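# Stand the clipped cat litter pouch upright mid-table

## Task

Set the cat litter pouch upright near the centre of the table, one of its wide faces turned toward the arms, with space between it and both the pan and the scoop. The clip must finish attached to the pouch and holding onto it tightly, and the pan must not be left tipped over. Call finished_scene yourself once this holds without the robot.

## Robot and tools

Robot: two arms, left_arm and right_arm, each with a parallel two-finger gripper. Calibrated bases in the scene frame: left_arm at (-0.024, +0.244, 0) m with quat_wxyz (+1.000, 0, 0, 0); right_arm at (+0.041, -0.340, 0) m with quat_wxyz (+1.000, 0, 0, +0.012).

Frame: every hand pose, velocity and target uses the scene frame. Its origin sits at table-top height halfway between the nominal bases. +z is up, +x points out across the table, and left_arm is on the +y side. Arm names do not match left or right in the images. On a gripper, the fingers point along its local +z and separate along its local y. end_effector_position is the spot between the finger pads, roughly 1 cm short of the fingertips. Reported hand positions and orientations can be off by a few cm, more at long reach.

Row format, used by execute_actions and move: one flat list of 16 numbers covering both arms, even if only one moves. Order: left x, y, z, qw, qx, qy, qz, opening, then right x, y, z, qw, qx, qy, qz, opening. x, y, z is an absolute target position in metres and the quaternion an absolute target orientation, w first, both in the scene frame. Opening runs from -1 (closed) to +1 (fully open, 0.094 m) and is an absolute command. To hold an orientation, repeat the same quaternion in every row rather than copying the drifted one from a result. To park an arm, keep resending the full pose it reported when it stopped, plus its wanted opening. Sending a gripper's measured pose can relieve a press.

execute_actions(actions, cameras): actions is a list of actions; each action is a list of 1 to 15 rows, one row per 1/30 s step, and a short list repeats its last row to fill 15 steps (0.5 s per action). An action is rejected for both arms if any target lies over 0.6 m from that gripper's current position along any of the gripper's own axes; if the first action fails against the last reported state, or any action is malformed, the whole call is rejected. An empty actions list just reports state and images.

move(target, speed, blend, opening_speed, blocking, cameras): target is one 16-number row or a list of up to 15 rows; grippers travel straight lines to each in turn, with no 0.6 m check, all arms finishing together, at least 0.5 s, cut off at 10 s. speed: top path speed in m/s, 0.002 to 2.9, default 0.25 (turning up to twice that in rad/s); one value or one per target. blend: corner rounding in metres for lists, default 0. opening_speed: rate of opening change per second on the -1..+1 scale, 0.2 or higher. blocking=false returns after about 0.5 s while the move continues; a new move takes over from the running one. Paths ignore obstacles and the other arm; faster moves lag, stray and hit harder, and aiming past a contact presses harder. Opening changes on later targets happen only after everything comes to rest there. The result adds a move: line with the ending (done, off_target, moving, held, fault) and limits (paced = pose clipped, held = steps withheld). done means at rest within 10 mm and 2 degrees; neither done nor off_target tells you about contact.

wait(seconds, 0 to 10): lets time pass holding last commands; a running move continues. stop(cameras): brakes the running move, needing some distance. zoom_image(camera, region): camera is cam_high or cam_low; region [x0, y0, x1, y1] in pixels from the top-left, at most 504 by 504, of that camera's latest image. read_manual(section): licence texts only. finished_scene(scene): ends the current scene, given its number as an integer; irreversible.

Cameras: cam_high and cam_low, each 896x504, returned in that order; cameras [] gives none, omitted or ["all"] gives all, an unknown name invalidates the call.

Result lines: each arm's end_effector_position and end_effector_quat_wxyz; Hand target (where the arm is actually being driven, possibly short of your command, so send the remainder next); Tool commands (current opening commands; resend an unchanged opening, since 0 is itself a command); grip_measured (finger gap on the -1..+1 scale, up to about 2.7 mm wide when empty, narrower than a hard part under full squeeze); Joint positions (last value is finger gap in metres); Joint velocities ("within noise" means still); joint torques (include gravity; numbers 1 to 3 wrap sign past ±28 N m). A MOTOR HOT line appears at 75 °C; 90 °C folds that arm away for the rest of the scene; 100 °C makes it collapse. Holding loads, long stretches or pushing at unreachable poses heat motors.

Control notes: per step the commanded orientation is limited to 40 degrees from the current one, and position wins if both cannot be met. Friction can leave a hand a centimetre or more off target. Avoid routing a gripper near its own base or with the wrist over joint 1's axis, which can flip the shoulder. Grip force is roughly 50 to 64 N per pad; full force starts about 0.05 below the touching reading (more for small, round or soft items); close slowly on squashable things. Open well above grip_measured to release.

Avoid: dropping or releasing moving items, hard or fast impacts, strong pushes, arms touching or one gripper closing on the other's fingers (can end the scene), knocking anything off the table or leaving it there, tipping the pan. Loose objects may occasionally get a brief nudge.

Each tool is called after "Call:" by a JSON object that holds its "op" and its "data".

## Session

Call:
{"op": "execute_actions", "data": {"actions": []}}

Call:
{"op": "zoom_image", "data": {"camera": "cam_high", "region": [380, 170, 580, 330]}}

Scene clock: 0.00 s.
left_arm: end_effector_position=(+0.1681, +0.5915, +0.1738) grip_measured=+1.000 end_effector_quat_wxyz=(-0.401, +0.723, -0.498, -0.263) | right_arm: end_effector_position=(+0.3793, -0.5114, +0.1383) grip_measured=+1.000 end_effector_quat_wxyz=(+0.661, +0.421, +0.621, -0.029)
Joint positions: left_arm=[0.805 1.402 0.912 -0.226 -0.605 -0.848 0.094] | right_arm=[-0.353 1.501 0.26 1.11 0.308 0.592 0.094]
Joint velocities: within noise
Joint torques (N m): no reading
Motor temperatures (°C): left_arm=[29 30 33 29 28 30 28] | right_arm=[27 32 31 28 26 27 28]
Heat: left arm: 33 °C; right arm: 32 °C.
Hand target: left_arm +0.1669, +0.5919, +0.1785; -0.403, +0.722, -0.495, -0.266 | right_arm +0.3797, -0.5119, +0.1393; +0.661, +0.419, +0.621, -0.032
Tool commands: left_gripper/opening=+1.0 right_gripper/opening=+1.0

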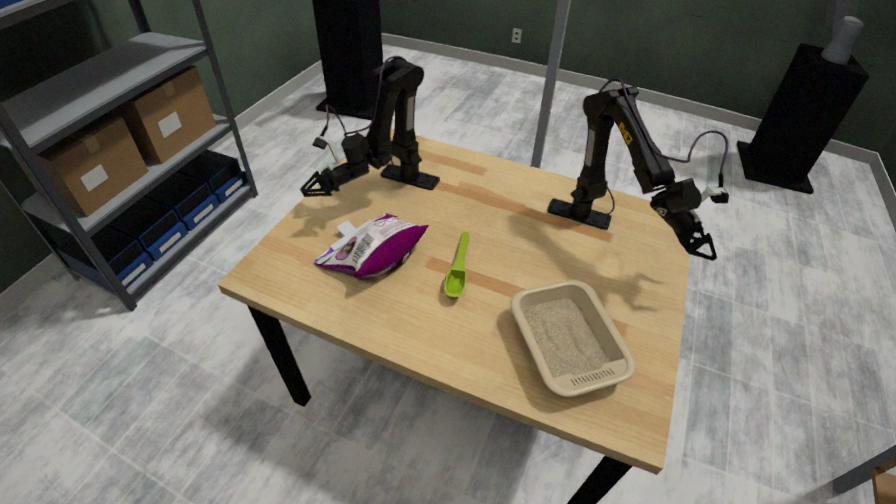

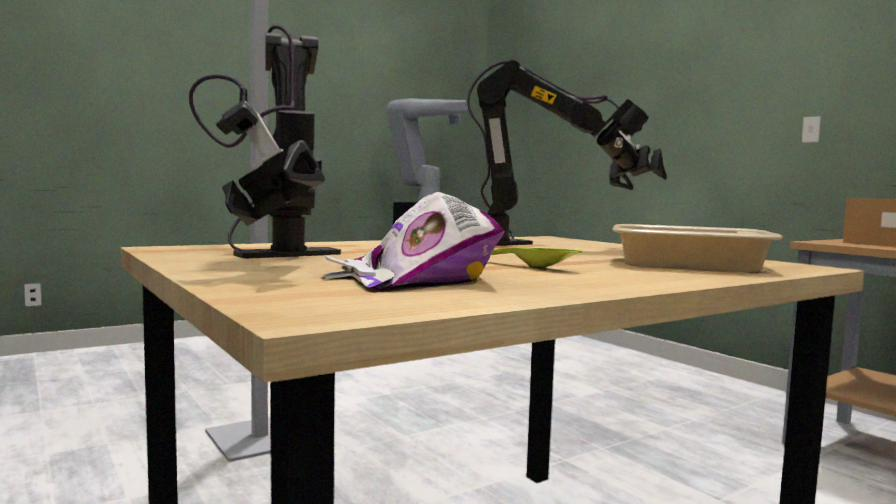

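Scaled by 2.520.

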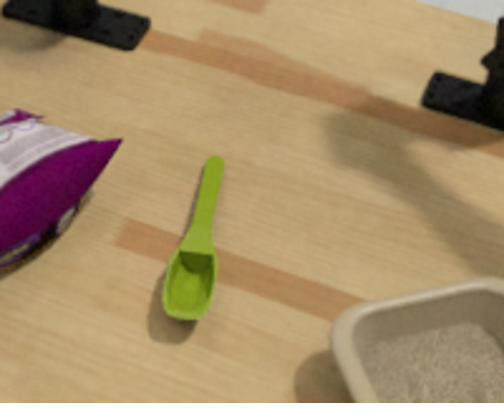

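Call:
{"op": "zoom_image", "data": {"camera": "cam_high", "region": [300, 190, 440, 300]}}

Call:
{"op": "zoom_image", "data": {"camera": "cam_low", "region": [300, 170, 600, 310]}}

Scaled by 3.600.

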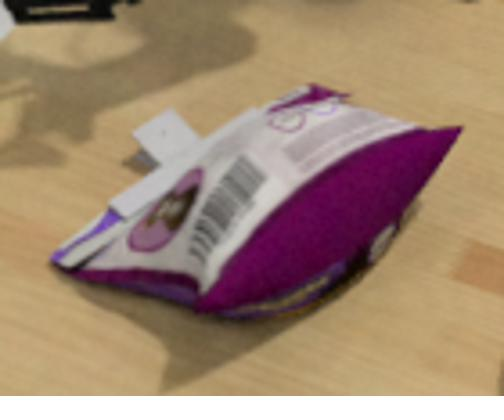

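Scaled by 1.680.

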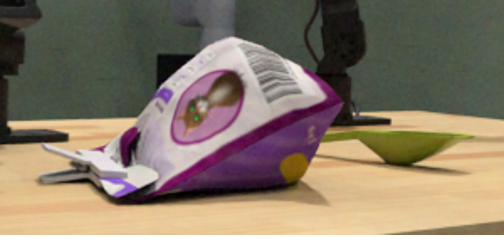

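Call:
{"op": "move", "data": {"target": [0.32,-0.033,0.13,0,0.1305,-0.9915,0,0,0.3,-0.423,0.06,0.0636,0.1429,0.9023,0.4017,-0.4], "speed": 0.45}}

Call:
{"op": "zoom_image", "data": {"camera": "cam_high", "region": [300, 180, 500, 300]}}

Scene clock: 5.47 s.
left_arm: end_effector_position=(+0.3182, -0.0331, +0.1340) grip_measured=+0.001 end_effector_quat_wxyz=(+0.006, -0.131, +0.991, -0.005) | right_arm: end_effector_position=(+0.2949, -0.4213, +0.0598) grip_measured=-0.398 end_effector_quat_wxyz=(+0.060, +0.153, +0.901, +0.401)
Joint positions: left_arm=[-0.684 2.285 2.302 -1.573 -0.001 -0.947 0.047] | right_arm=[-0.799 1.914 1.157 -1.267 -0.727 -0.614 0.028]
Joint velocities: within noise
Joint torques (N m): left_arm=[0.1 -9.51 8.12 0.33 0 0.08] | right_arm=[0.75 -6.5 6.42 -0.71 -0.46 -0.13]
Motor temperatures (°C): left_arm=[29 31 35 30 28 30 28] | right_arm=[27 33 32 29 26 27 28]
Heat: left arm: 35 °C; right arm: 33 °C.
Hand target: left_arm +0.3199, -0.0329, +0.1299; +0.001, -0.131, +0.991, -0.001 | right_arm +0.2999, -0.4229, +0.0599; +0.064, +0.143, +0.902, +0.402
Off the commanded pose: left_arm 0.004 m, 1 deg | right_arm 0.005 m, 1 deg.
joint sent to its limit (left arm) — joint 4 (wrist pitch), lower limit. The joint targets still meet the commanded pose.
move: done

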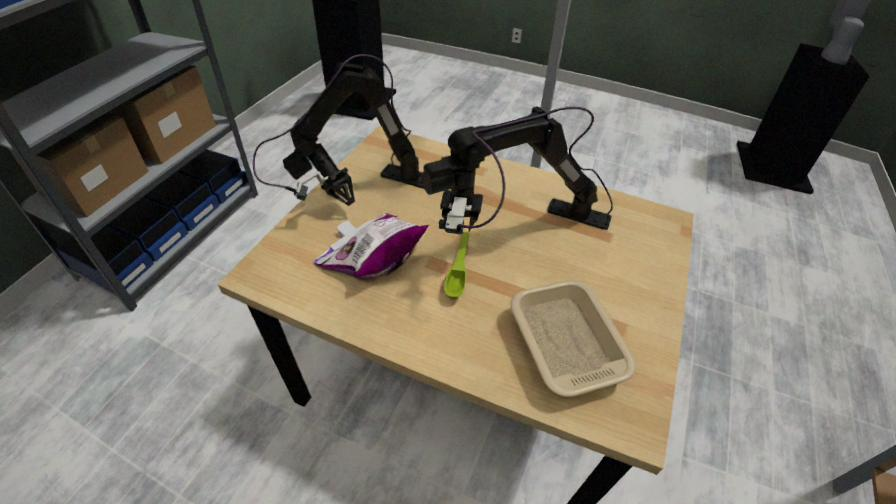

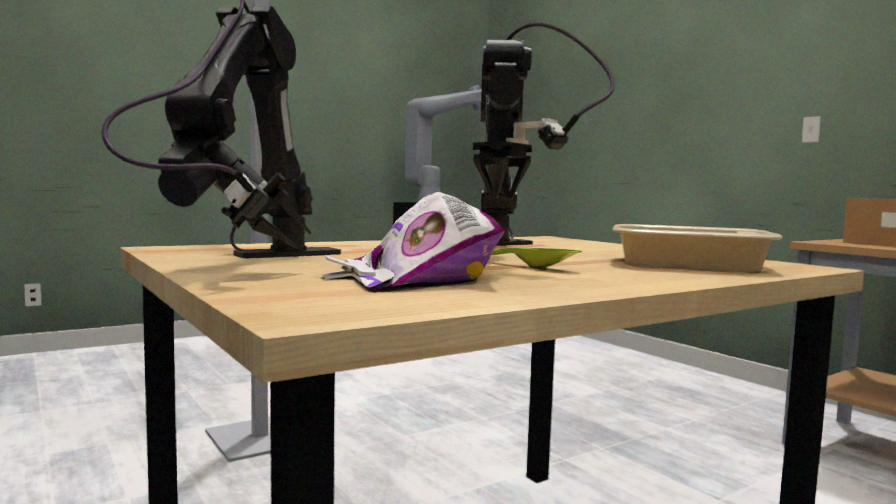

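Scaled by 2.520.

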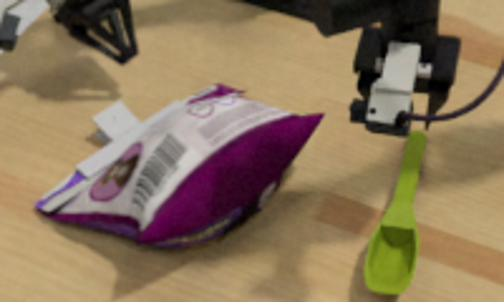

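Call:
{"op": "move", "data": {"target": [[0.32,-0.033,0.03,0,0.1305,-0.9915,0,0,0.306,-0.417,0.034,0.0636,0.1429,0.9023,0.4017,-0.4],[0.32,-0.033,0.02,0,0.1305,-0.9915,0,-1,0.331,-0.343,0.027,0.0636,0.1429,0.9023,0.4017,-0.4]], "speed": [0.15,0.07], "opening_speed": 1.5}}

Call:
{"op": "zoom_image", "data": {"camera": "cam_high", "region": [300, 190, 400, 290]}}

Call:
{"op": "zoom_image", "data": {"camera": "cam_low", "region": [200, 130, 560, 310]}}

Scene clock: 9.27 s.
left_arm: end_effector_position=(+0.3202, -0.0353, +0.0262) grip_measured=-0.569 end_effector_quat_wxyz=(+0.003, -0.130, +0.991, -0.004) | right_arm: end_effector_position=(+0.3245, -0.3446, +0.0232) grip_measured=-0.398 end_effector_quat_wxyz=(+0.038, +0.157, +0.902, +0.401)
Joint positions: left_arm=[-0.684 2.284 1.87 -1.147 0.001 -0.945 0.02] | right_arm=[-0.514 1.886 0.969 -0.892 -0.803 -0.248 0.028]
Joint velocities: within noise
Joint torques (N m): left_arm=[0.13 -10.71 5.22 0.54 -0.07 0.02] | right_arm=[0.61 -9.01 3.08 0.12 -0.72 -0.06]
Motor temperatures (°C): left_arm=[29 33 35 30 28 30 28] | right_arm=[27 34 33 29 26 27 28]
Heat: left arm: 35 °C; right arm: 34 °C.
Hand target: left_arm +0.3200, -0.0330, +0.0200; +0.000, -0.130, +0.991, +0.000 | right_arm +0.3309, -0.3430, +0.0273; +0.063, +0.142, +0.902, +0.402
Off the commanded pose: left_arm 0.007 m, 1 deg | right_arm 0.008 m, 3 deg.
move: off_target (right_arm)

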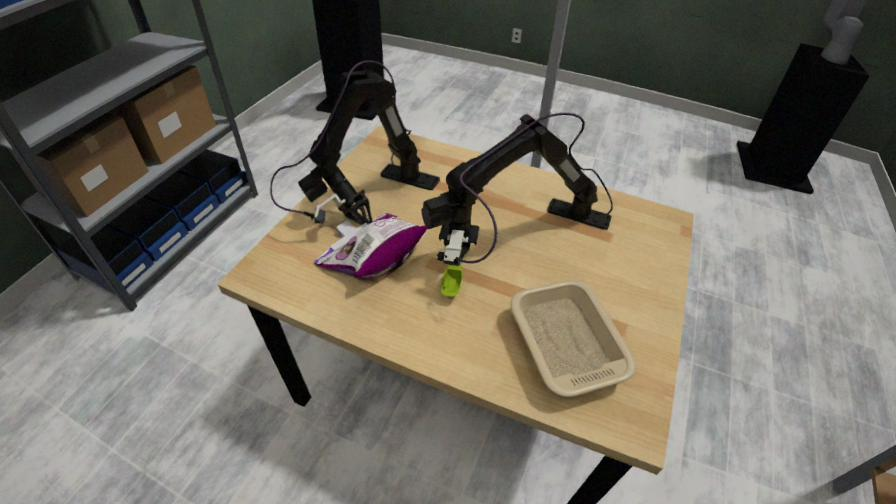

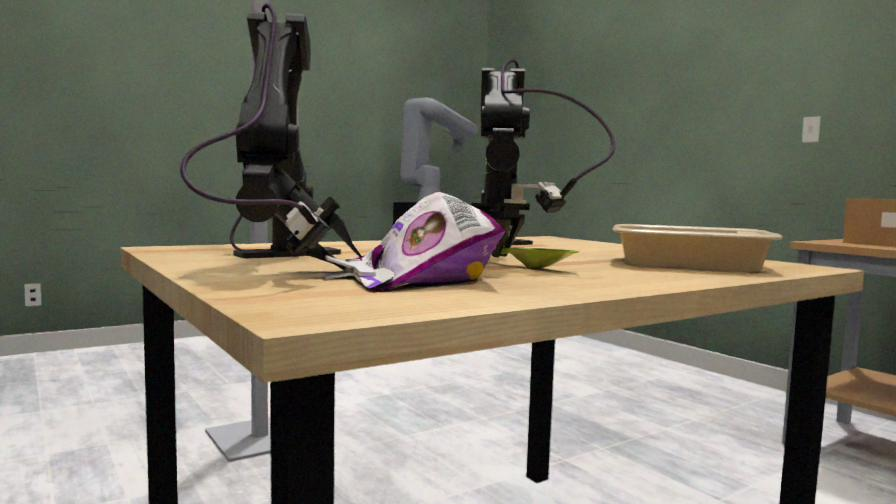

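Scaled by 5.040.

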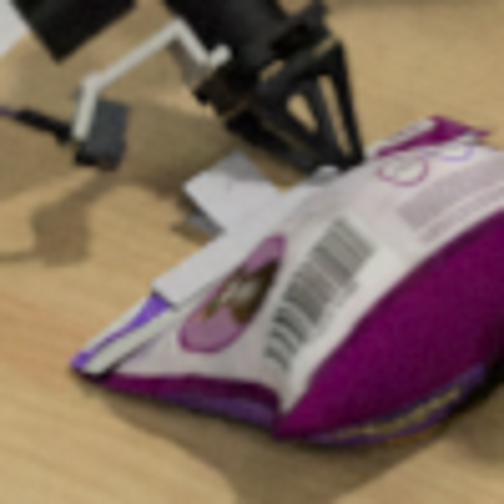

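Scaled by 1.400.

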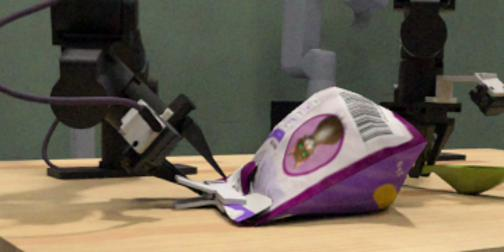

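Call:
{"op": "move", "data": {"target": [[0.32,-0.033,0.02,0,0.1305,-0.9915,0,-1,0.331,-0.343,0.027,0.0636,0.1429,0.9023,0.4017,-1],[0.3,0.03,0.09,0,0.1305,-0.9915,0,-1,0.337,-0.31,0.115,0.0189,0.085,0.9725,0.2155,-1]], "speed": [0.1,0.13], "opening_speed": 0.9}}

Call:
{"op": "zoom_image", "data": {"camera": "cam_low", "region": [200, 130, 560, 310]}}

Scene clock: 12.67 s.
left_arm: end_effector_position=(+0.3025, +0.0257, +0.0800) grip_measured=-0.569 end_effector_quat_wxyz=(-0.005, -0.131, +0.991, +0.004) | right_arm: end_effector_position=(+0.3362, -0.3191, +0.0937) grip_measured=-0.702 end_effector_quat_wxyz=(+0.003, +0.109, +0.973, +0.203)
Joint positions: left_arm=[-0.592 2.063 1.732 -1.252 0.001 -0.854 0.02] | right_arm=[-0.199 1.668 1.213 -1.136 -0.408 0.045 0.014]
Joint velocities: within noise
Joint torques (N m): left_arm=[0.39 -12.34 5.41 0.3 -0.02 0.03] | right_arm=[1.31 -9.43 8.47 -0.26 -0.61 -0.34]
Motor temperatures (°C): left_arm=[29 35 35 30 28 30 28] | right_arm=[27 34 33 28 26 27 28]
Heat: left arm: 35 °C; right arm: 34 °C.
Hand target: left_arm +0.3000, +0.0299, +0.0897; +0.000, -0.131, +0.991, +0.000 | right_arm +0.3366, -0.3101, +0.1141; +0.019, +0.085, +0.973, +0.215
Off the commanded pose: left_arm 0.011 m, 1 deg | right_arm 0.023 m, 4 deg.
move: off_target (left_arm, right_arm)

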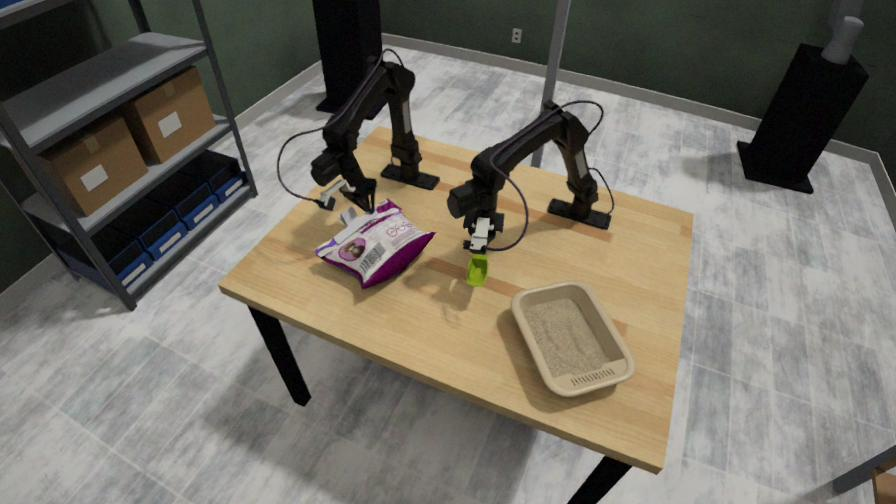

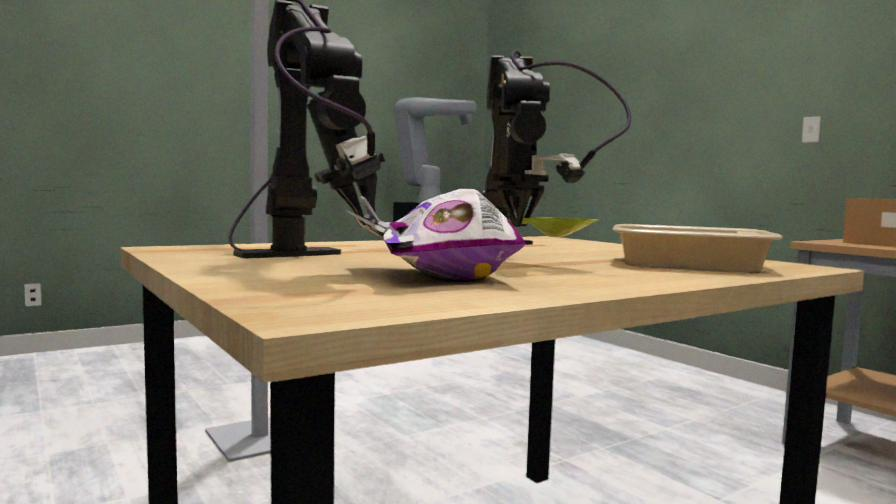

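Scaled by 1.400.

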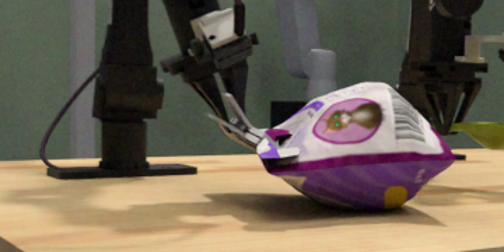

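Call:
{"op": "move", "data": {"target": [[0.23,0.17,0.09,0,0,-1,0,-1,0.335,-0.25,0.25,-0.0015,-0.0871,0.996,0.0173,-1],[0.19,0.2,0.045,0,0,-1,0,-1,0.31,-0.15,0.265,-0.0093,-0.4515,0.892,0.0153,-1]], "speed": [0.16,0.2]}}

Call:
{"op": "zoom_image", "data": {"camera": "cam_low", "region": [260, 60, 660, 310]}}

Call:
{"op": "zoom_image", "data": {"camera": "cam_high", "region": [340, 130, 560, 330]}}

Scene clock: 17.13 s.
left_arm: end_effector_position=(+0.1865, +0.1992, +0.0427) grip_measured=-0.570 end_effector_quat_wxyz=(-0.016, +0.000, +1.000, +0.003) | right_arm: end_effector_position=(+0.3022, -0.1654, +0.2384) grip_measured=-0.733 end_effector_quat_wxyz=(+0.078, -0.434, +0.897, +0.013)
Joint positions: left_arm=[-0.214 1.448 0.845 -1 0.001 -0.213 0.02] | right_arm=[0.558 1.665 1.842 -1.591 -0.005 -0.319 0.013]
Joint velocities: within noise
Joint torques (N m): left_arm=[0.32 -5.86 5.09 0.54 -0.06 0.11] | right_arm=[0.9 -7.92 11.1 0.74 -0.34 -0.23]
Motor temperatures (°C): left_arm=[29 35 35 30 28 30 29] | right_arm=[27 35 35 28 26 27 28]
Heat: left arm: 35 °C; right arm: 35 °C.
Hand target: left_arm +0.1900, +0.2000, +0.0451; +0.000, +0.000, +1.000, +0.000 | right_arm +0.3089, -0.1511, +0.2641; +0.133, -0.446, +0.884, +0.032
Off the commanded pose: left_arm 0.004 m, 2 deg | right_arm 0.032 m, 10 deg.
joint read past its limit (right arm) — joint 4 (wrist pitch), lower limit.
joint sent to its limit (right arm) — joint 4 (wrist pitch), lower limit. The joint targets are off in orientation, not in position.
move: off_target (right_arm)

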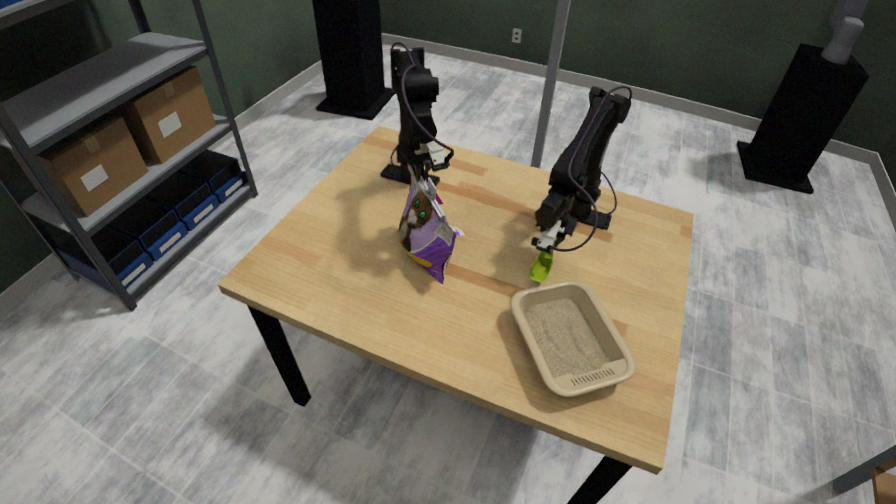

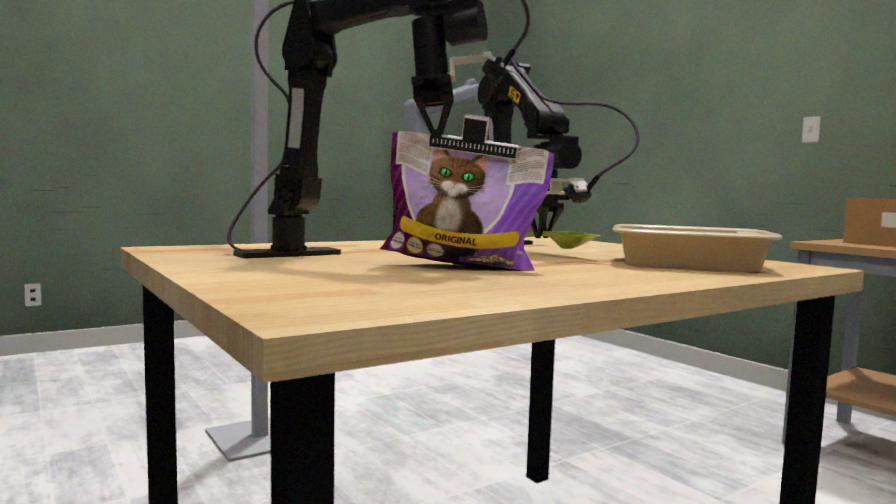

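Scaled by 1.260.

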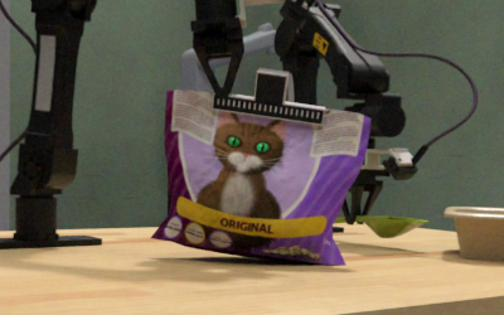

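Scaled by 2.291.

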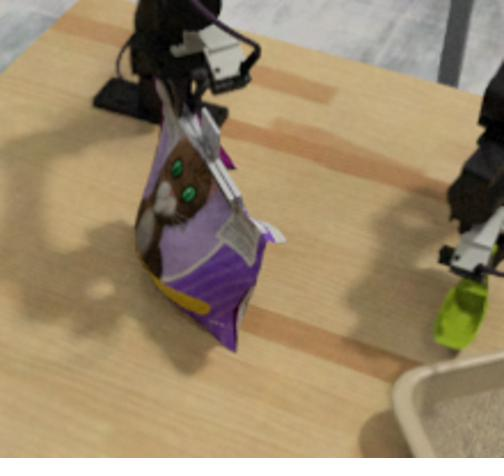

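Call:
{"op": "move", "data": {"target": [[0.19,0.2,0.025,0,0,-1,0,-1,0.285,-0.085,0.26,-0.0123,-0.707,0.707,0.0123,-1],[0.19,0.2,0.021,0,0,-1,0,0,0.285,-0.085,0.245,-0.0123,-0.707,0.707,0.0123,-1],[0.185,0.205,0.09,0,0,-1,0,0,0.285,-0.085,0.225,-0.0123,-0.707,0.707,0.0123,-1]], "speed": [0.25,0.1,0.1], "opening_speed": 2}}

Call:
{"op": "zoom_image", "data": {"camera": "cam_low", "region": [260, 60, 660, 310]}}

Call:
{"op": "zoom_image", "data": {"camera": "cam_high", "region": [380, 130, 600, 330]}}

Scene clock: 22.20 s.
left_arm: end_effector_position=(+0.1799, +0.2044, +0.0808) grip_measured=-0.001 end_effector_quat_wxyz=(-0.015, +0.001, +1.000, +0.003) | right_arm: end_effector_position=(+0.2884, -0.1026, +0.2227) grip_measured=-0.733 end_effector_quat_wxyz=(-0.060, +0.693, -0.718, +0.012)
Joint positions: left_arm=[-0.196 1.372 0.94 -1.169 0.001 -0.195 0.047] | right_arm=[0.75 1.797 1.936 -1.591 0.025 -0.763 0.013]
Joint velocities: within noise
Joint torques (N m): left_arm=[0.58 -4.89 7.94 0.22 -0.03 0.06] | right_arm=[1.7 -7.46 6.3 0.62 -0.55 -0.19]
Motor temperatures (°C): left_arm=[29 34 36 30 28 30 29] | right_arm=[27 36 36 29 26 27 28]
Heat: left arm: 36 °C; right arm: 36 °C.
Hand target: left_arm +0.1849, +0.2050, +0.0899; +0.000, +0.000, +1.000, +0.000 | right_arm +0.2848, -0.0855, +0.2246; -0.077, +0.705, -0.705, -0.011
Off the commanded pose: left_arm 0.010 m, 2 deg | right_arm 0.018 m, 9 deg.
joint read past its limit (right arm) — joint 4 (wrist pitch), lower limit.
joint sent to its limit (right arm) — joint 4 (wrist pitch), lower limit. The joint targets are off in orientation, not in position.
move: off_target (right_arm)

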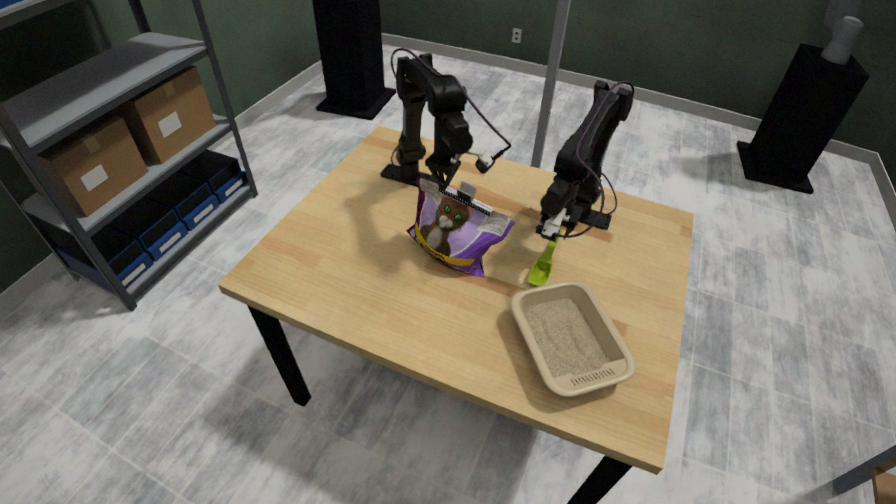

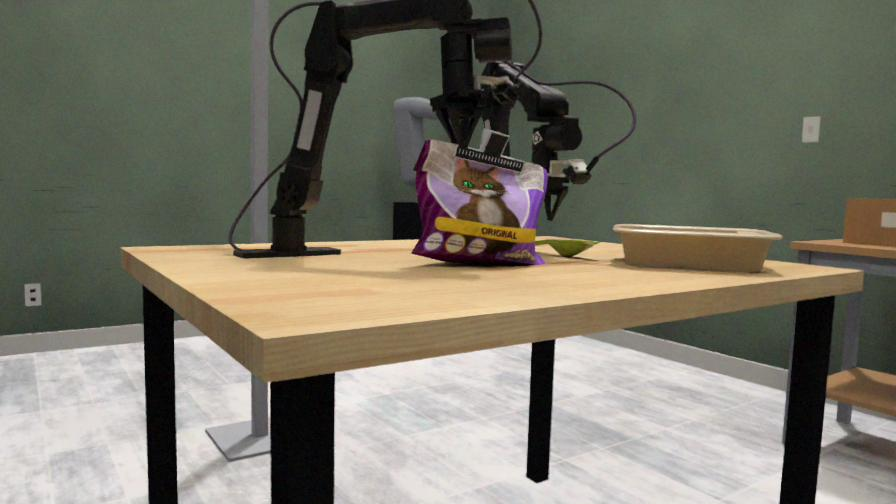

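Scaled by 1.260.

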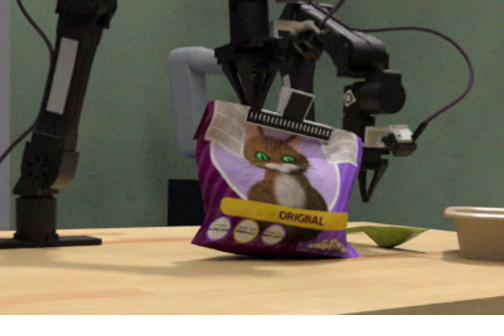

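Scaled by 2.291.

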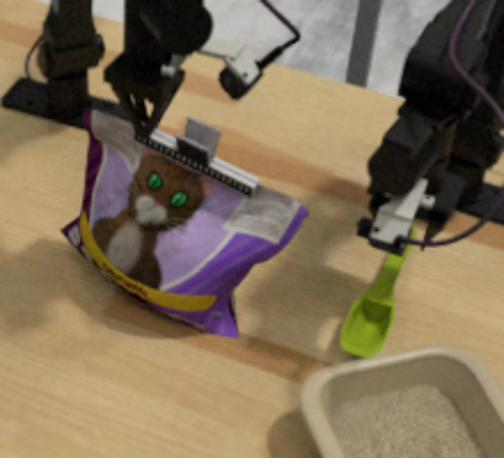

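Call:
{"op": "move", "data": {"target": [[0.185,0.205,0.09,0,0,-1,0,0,0.287,-0.07,0.265,-0.0128,-0.74,0.6725,0.0117,-1],[0.185,0.205,0.09,0,0,-1,0,0,0.285,-0.04,0.26,-0.0134,-0.7715,0.636,0.0111,-1],[0.185,0.205,0.09,0,0,-1,0,0,0.285,-0.04,0.208,-0.0134,-0.7715,0.636,0.0111,-1]], "speed": [0.15,0.12,0.1], "cameras": ["cam_high","cam_low"]}}

Call:
{"op": "zoom_image", "data": {"camera": "cam_low", "region": [260, 60, 660, 310]}}

Call:
{"op": "zoom_image", "data": {"camera": "cam_high", "region": [380, 130, 600, 330]}}

Scene clock: 24.90 s.
left_arm: end_effector_position=(+0.1796, +0.2045, +0.0809) grip_measured=-0.001 end_effector_quat_wxyz=(-0.016, +0.001, +1.000, +0.003) | right_arm: end_effector_position=(+0.2911, -0.0559, +0.2138) grip_measured=-0.735 end_effector_quat_wxyz=(-0.062, +0.765, -0.640, +0.018)
Joint positions: left_arm=[-0.196 1.372 0.94 -1.17 0.001 -0.194 0.047] | right_arm=[0.838 1.934 2.079 -1.591 0.034 -0.889 0.012]
Joint velocities: within noise
Joint torques (N m): left_arm=[0.44 -5.03 8.09 0.29 -0.08 0.06] | right_arm=[1.35 -7.69 5.16 0.62 -0.66 0.01]
Motor temperatures (°C): left_arm=[29 34 36 30 28 30 29] | right_arm=[27 36 36 29 26 27 29]
Heat: left arm: 36 °C; right arm: 36 °C.
Hand target: left_arm +0.1849, +0.2050, +0.0899; +0.000, +0.000, +1.000, +0.000 | right_arm +0.2849, -0.0406, +0.2078; -0.067, +0.770, -0.634, -0.008
Off the commanded pose: left_arm 0.011 m, 2 deg | right_arm 0.018 m, 9 deg.
joint read past its limit (right arm) — joint 4 (wrist pitch), lower limit.
joint sent to its limit (right arm) — joint 4 (wrist pitch), lower limit. The joint targets are off in orientation, not in position.
move: off_target (left_arm, right_arm)

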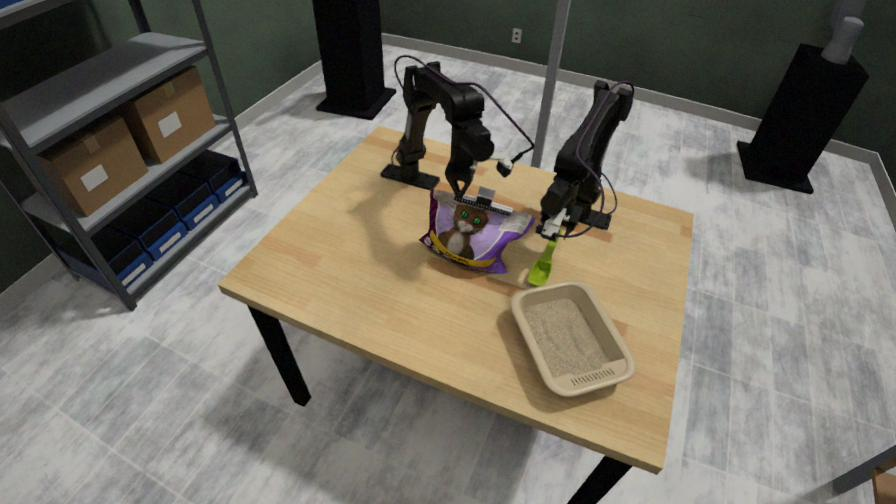

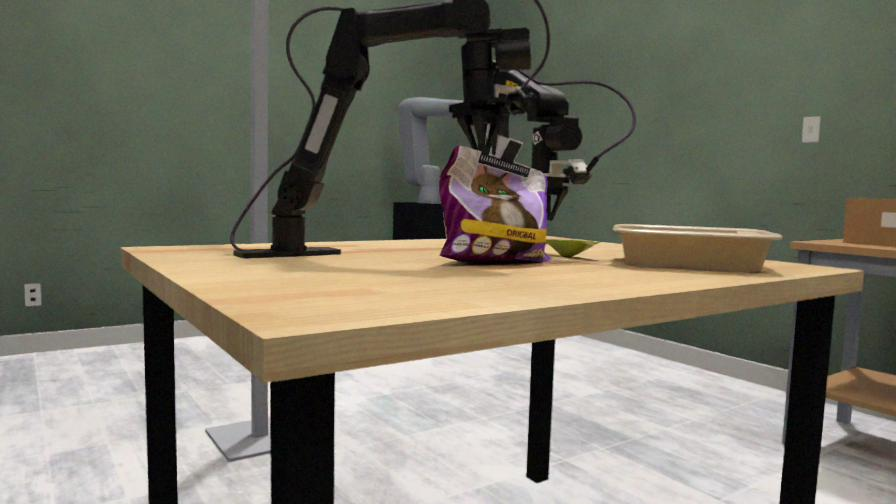

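Scaled by 1.260.

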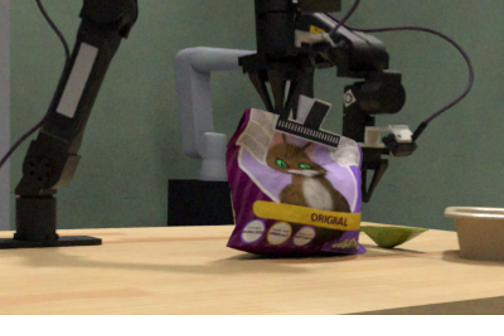

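Scaled by 2.291.

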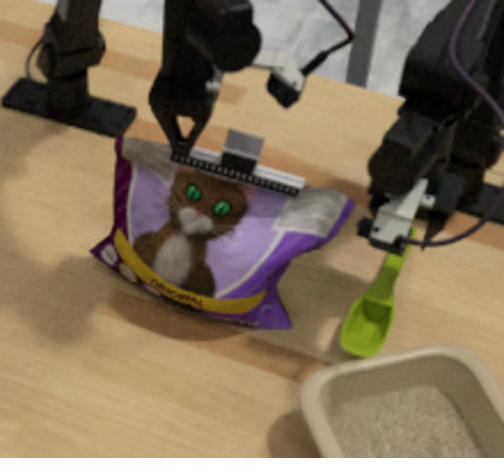

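Call:
{"op": "move", "data": {"target": [[0.185,0.205,0.09,0,0,-1,0,0,0.285,-0.041,0.205,-0.067,0.77,-0.634,-0.008,-1],[0.185,0.205,0.09,0,0,-1,0,0,0.285,-0.043,0.206,-0.067,0.77,-0.634,-0.008,0.1],[0.185,0.205,0.12,0,0,-1,0,0,0.285,-0.046,0.255,-0.09,0.77,-0.63,-0.02,0.1],[0.185,0.205,0.14,0,0,-1,0,0,0.28,-0.05,0.31,-0.15,0.77,-0.61,-0.05,0.1]], "speed": [0.08,0.1,0.12,0.2], "opening_speed": 0.8}}

Call:
{"op": "zoom_image", "data": {"camera": "cam_low", "region": [260, 60, 660, 310]}}

Call:
{"op": "zoom_image", "data": {"camera": "cam_high", "region": [380, 130, 600, 330]}}

Scene clock: 29.10 s.
left_arm: end_effector_position=(+0.1818, +0.2041, +0.1307) grip_measured=-0.001 end_effector_quat_wxyz=(-0.015, +0.001, +1.000, +0.003) | right_arm: end_effector_position=(+0.2798, -0.0510, +0.2999) grip_measured=+0.098 end_effector_quat_wxyz=(-0.203, +0.764, -0.611, -0.040)
Joint positions: left_arm=[-0.196 1.362 1.13 -1.37 0.001 -0.194 0.047] | right_arm=[0.802 1.779 2.178 -1.565 -0.107 -0.945 0.052]
Joint velocities: within noise
Joint torques (N m): left_arm=[0.47 -5.08 8.05 0.29 -0.05 0.02] | right_arm=[-0.73 -7.77 6.84 0.95 -0.3 -0.05]
Motor temperatures (°C): left_arm=[29 33 37 30 28 30 29] | right_arm=[27 37 36 29 26 27 29]
Heat: left arm: 37 °C; right arm: 37 °C.
Hand target: left_arm +0.1848, +0.2050, +0.1398; +0.000, +0.000, +1.000, +0.000 | right_arm +0.2799, -0.0502, +0.3094; -0.220, +0.762, -0.608, -0.047
Off the commanded pose: left_arm 0.010 m, 2 deg | right_arm 0.010 m, 6 deg.
joint read past its limit (right arm) — joint 4 (wrist pitch), lower limit.
joint sent to its limit (right arm) — joint 4 (wrist pitch), lower limit. The joint targets are off in orientation, not in position.
move: off_target (right_arm); target 2's new opening was sent with right_arm's hand 0.016 m and 3 deg from that target

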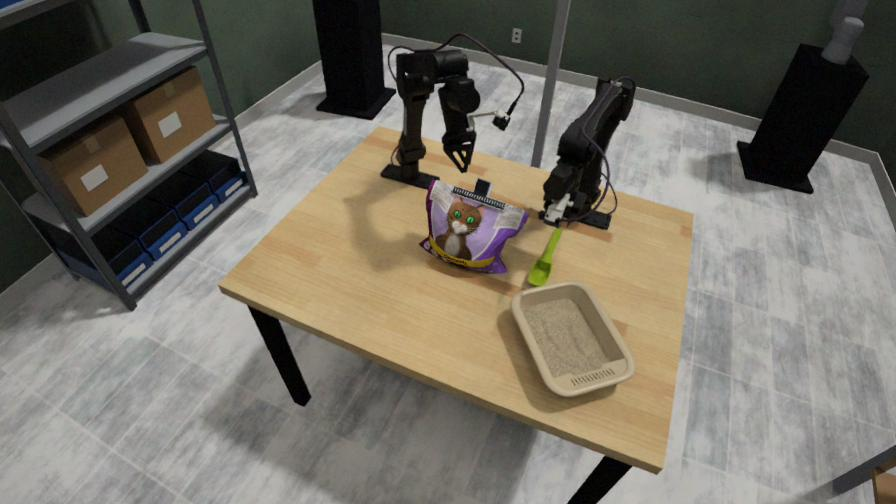

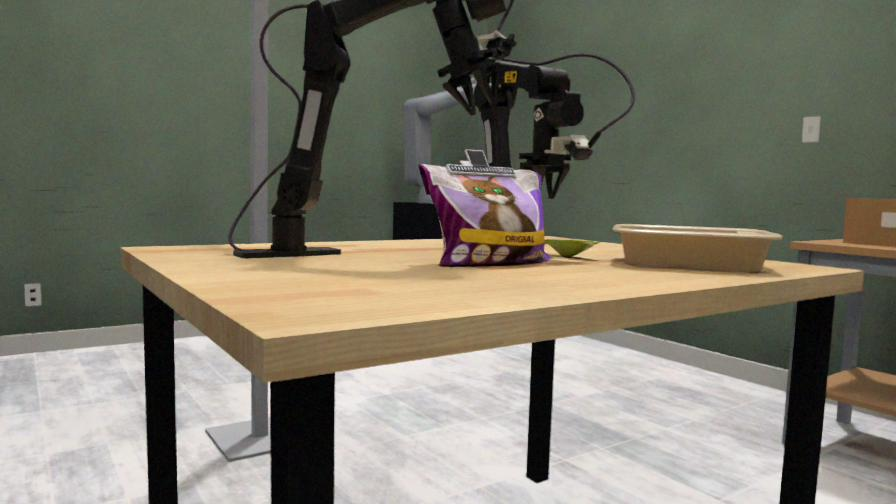

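Scaled by 1.260.

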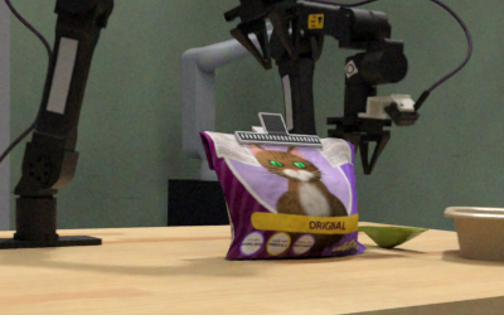

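Scaled by 2.291.

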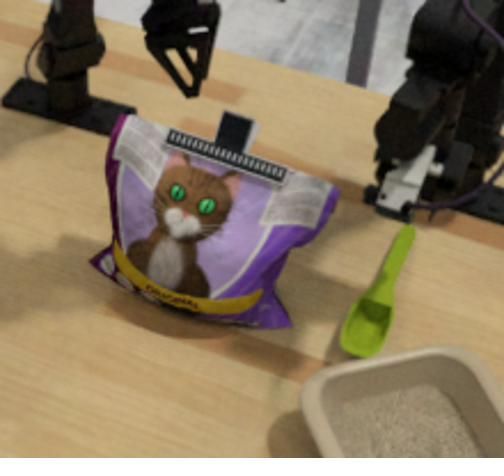

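Call:
{"op": "finished_scene", "data": {"scene": 2}}

The scene is finished: the task was done.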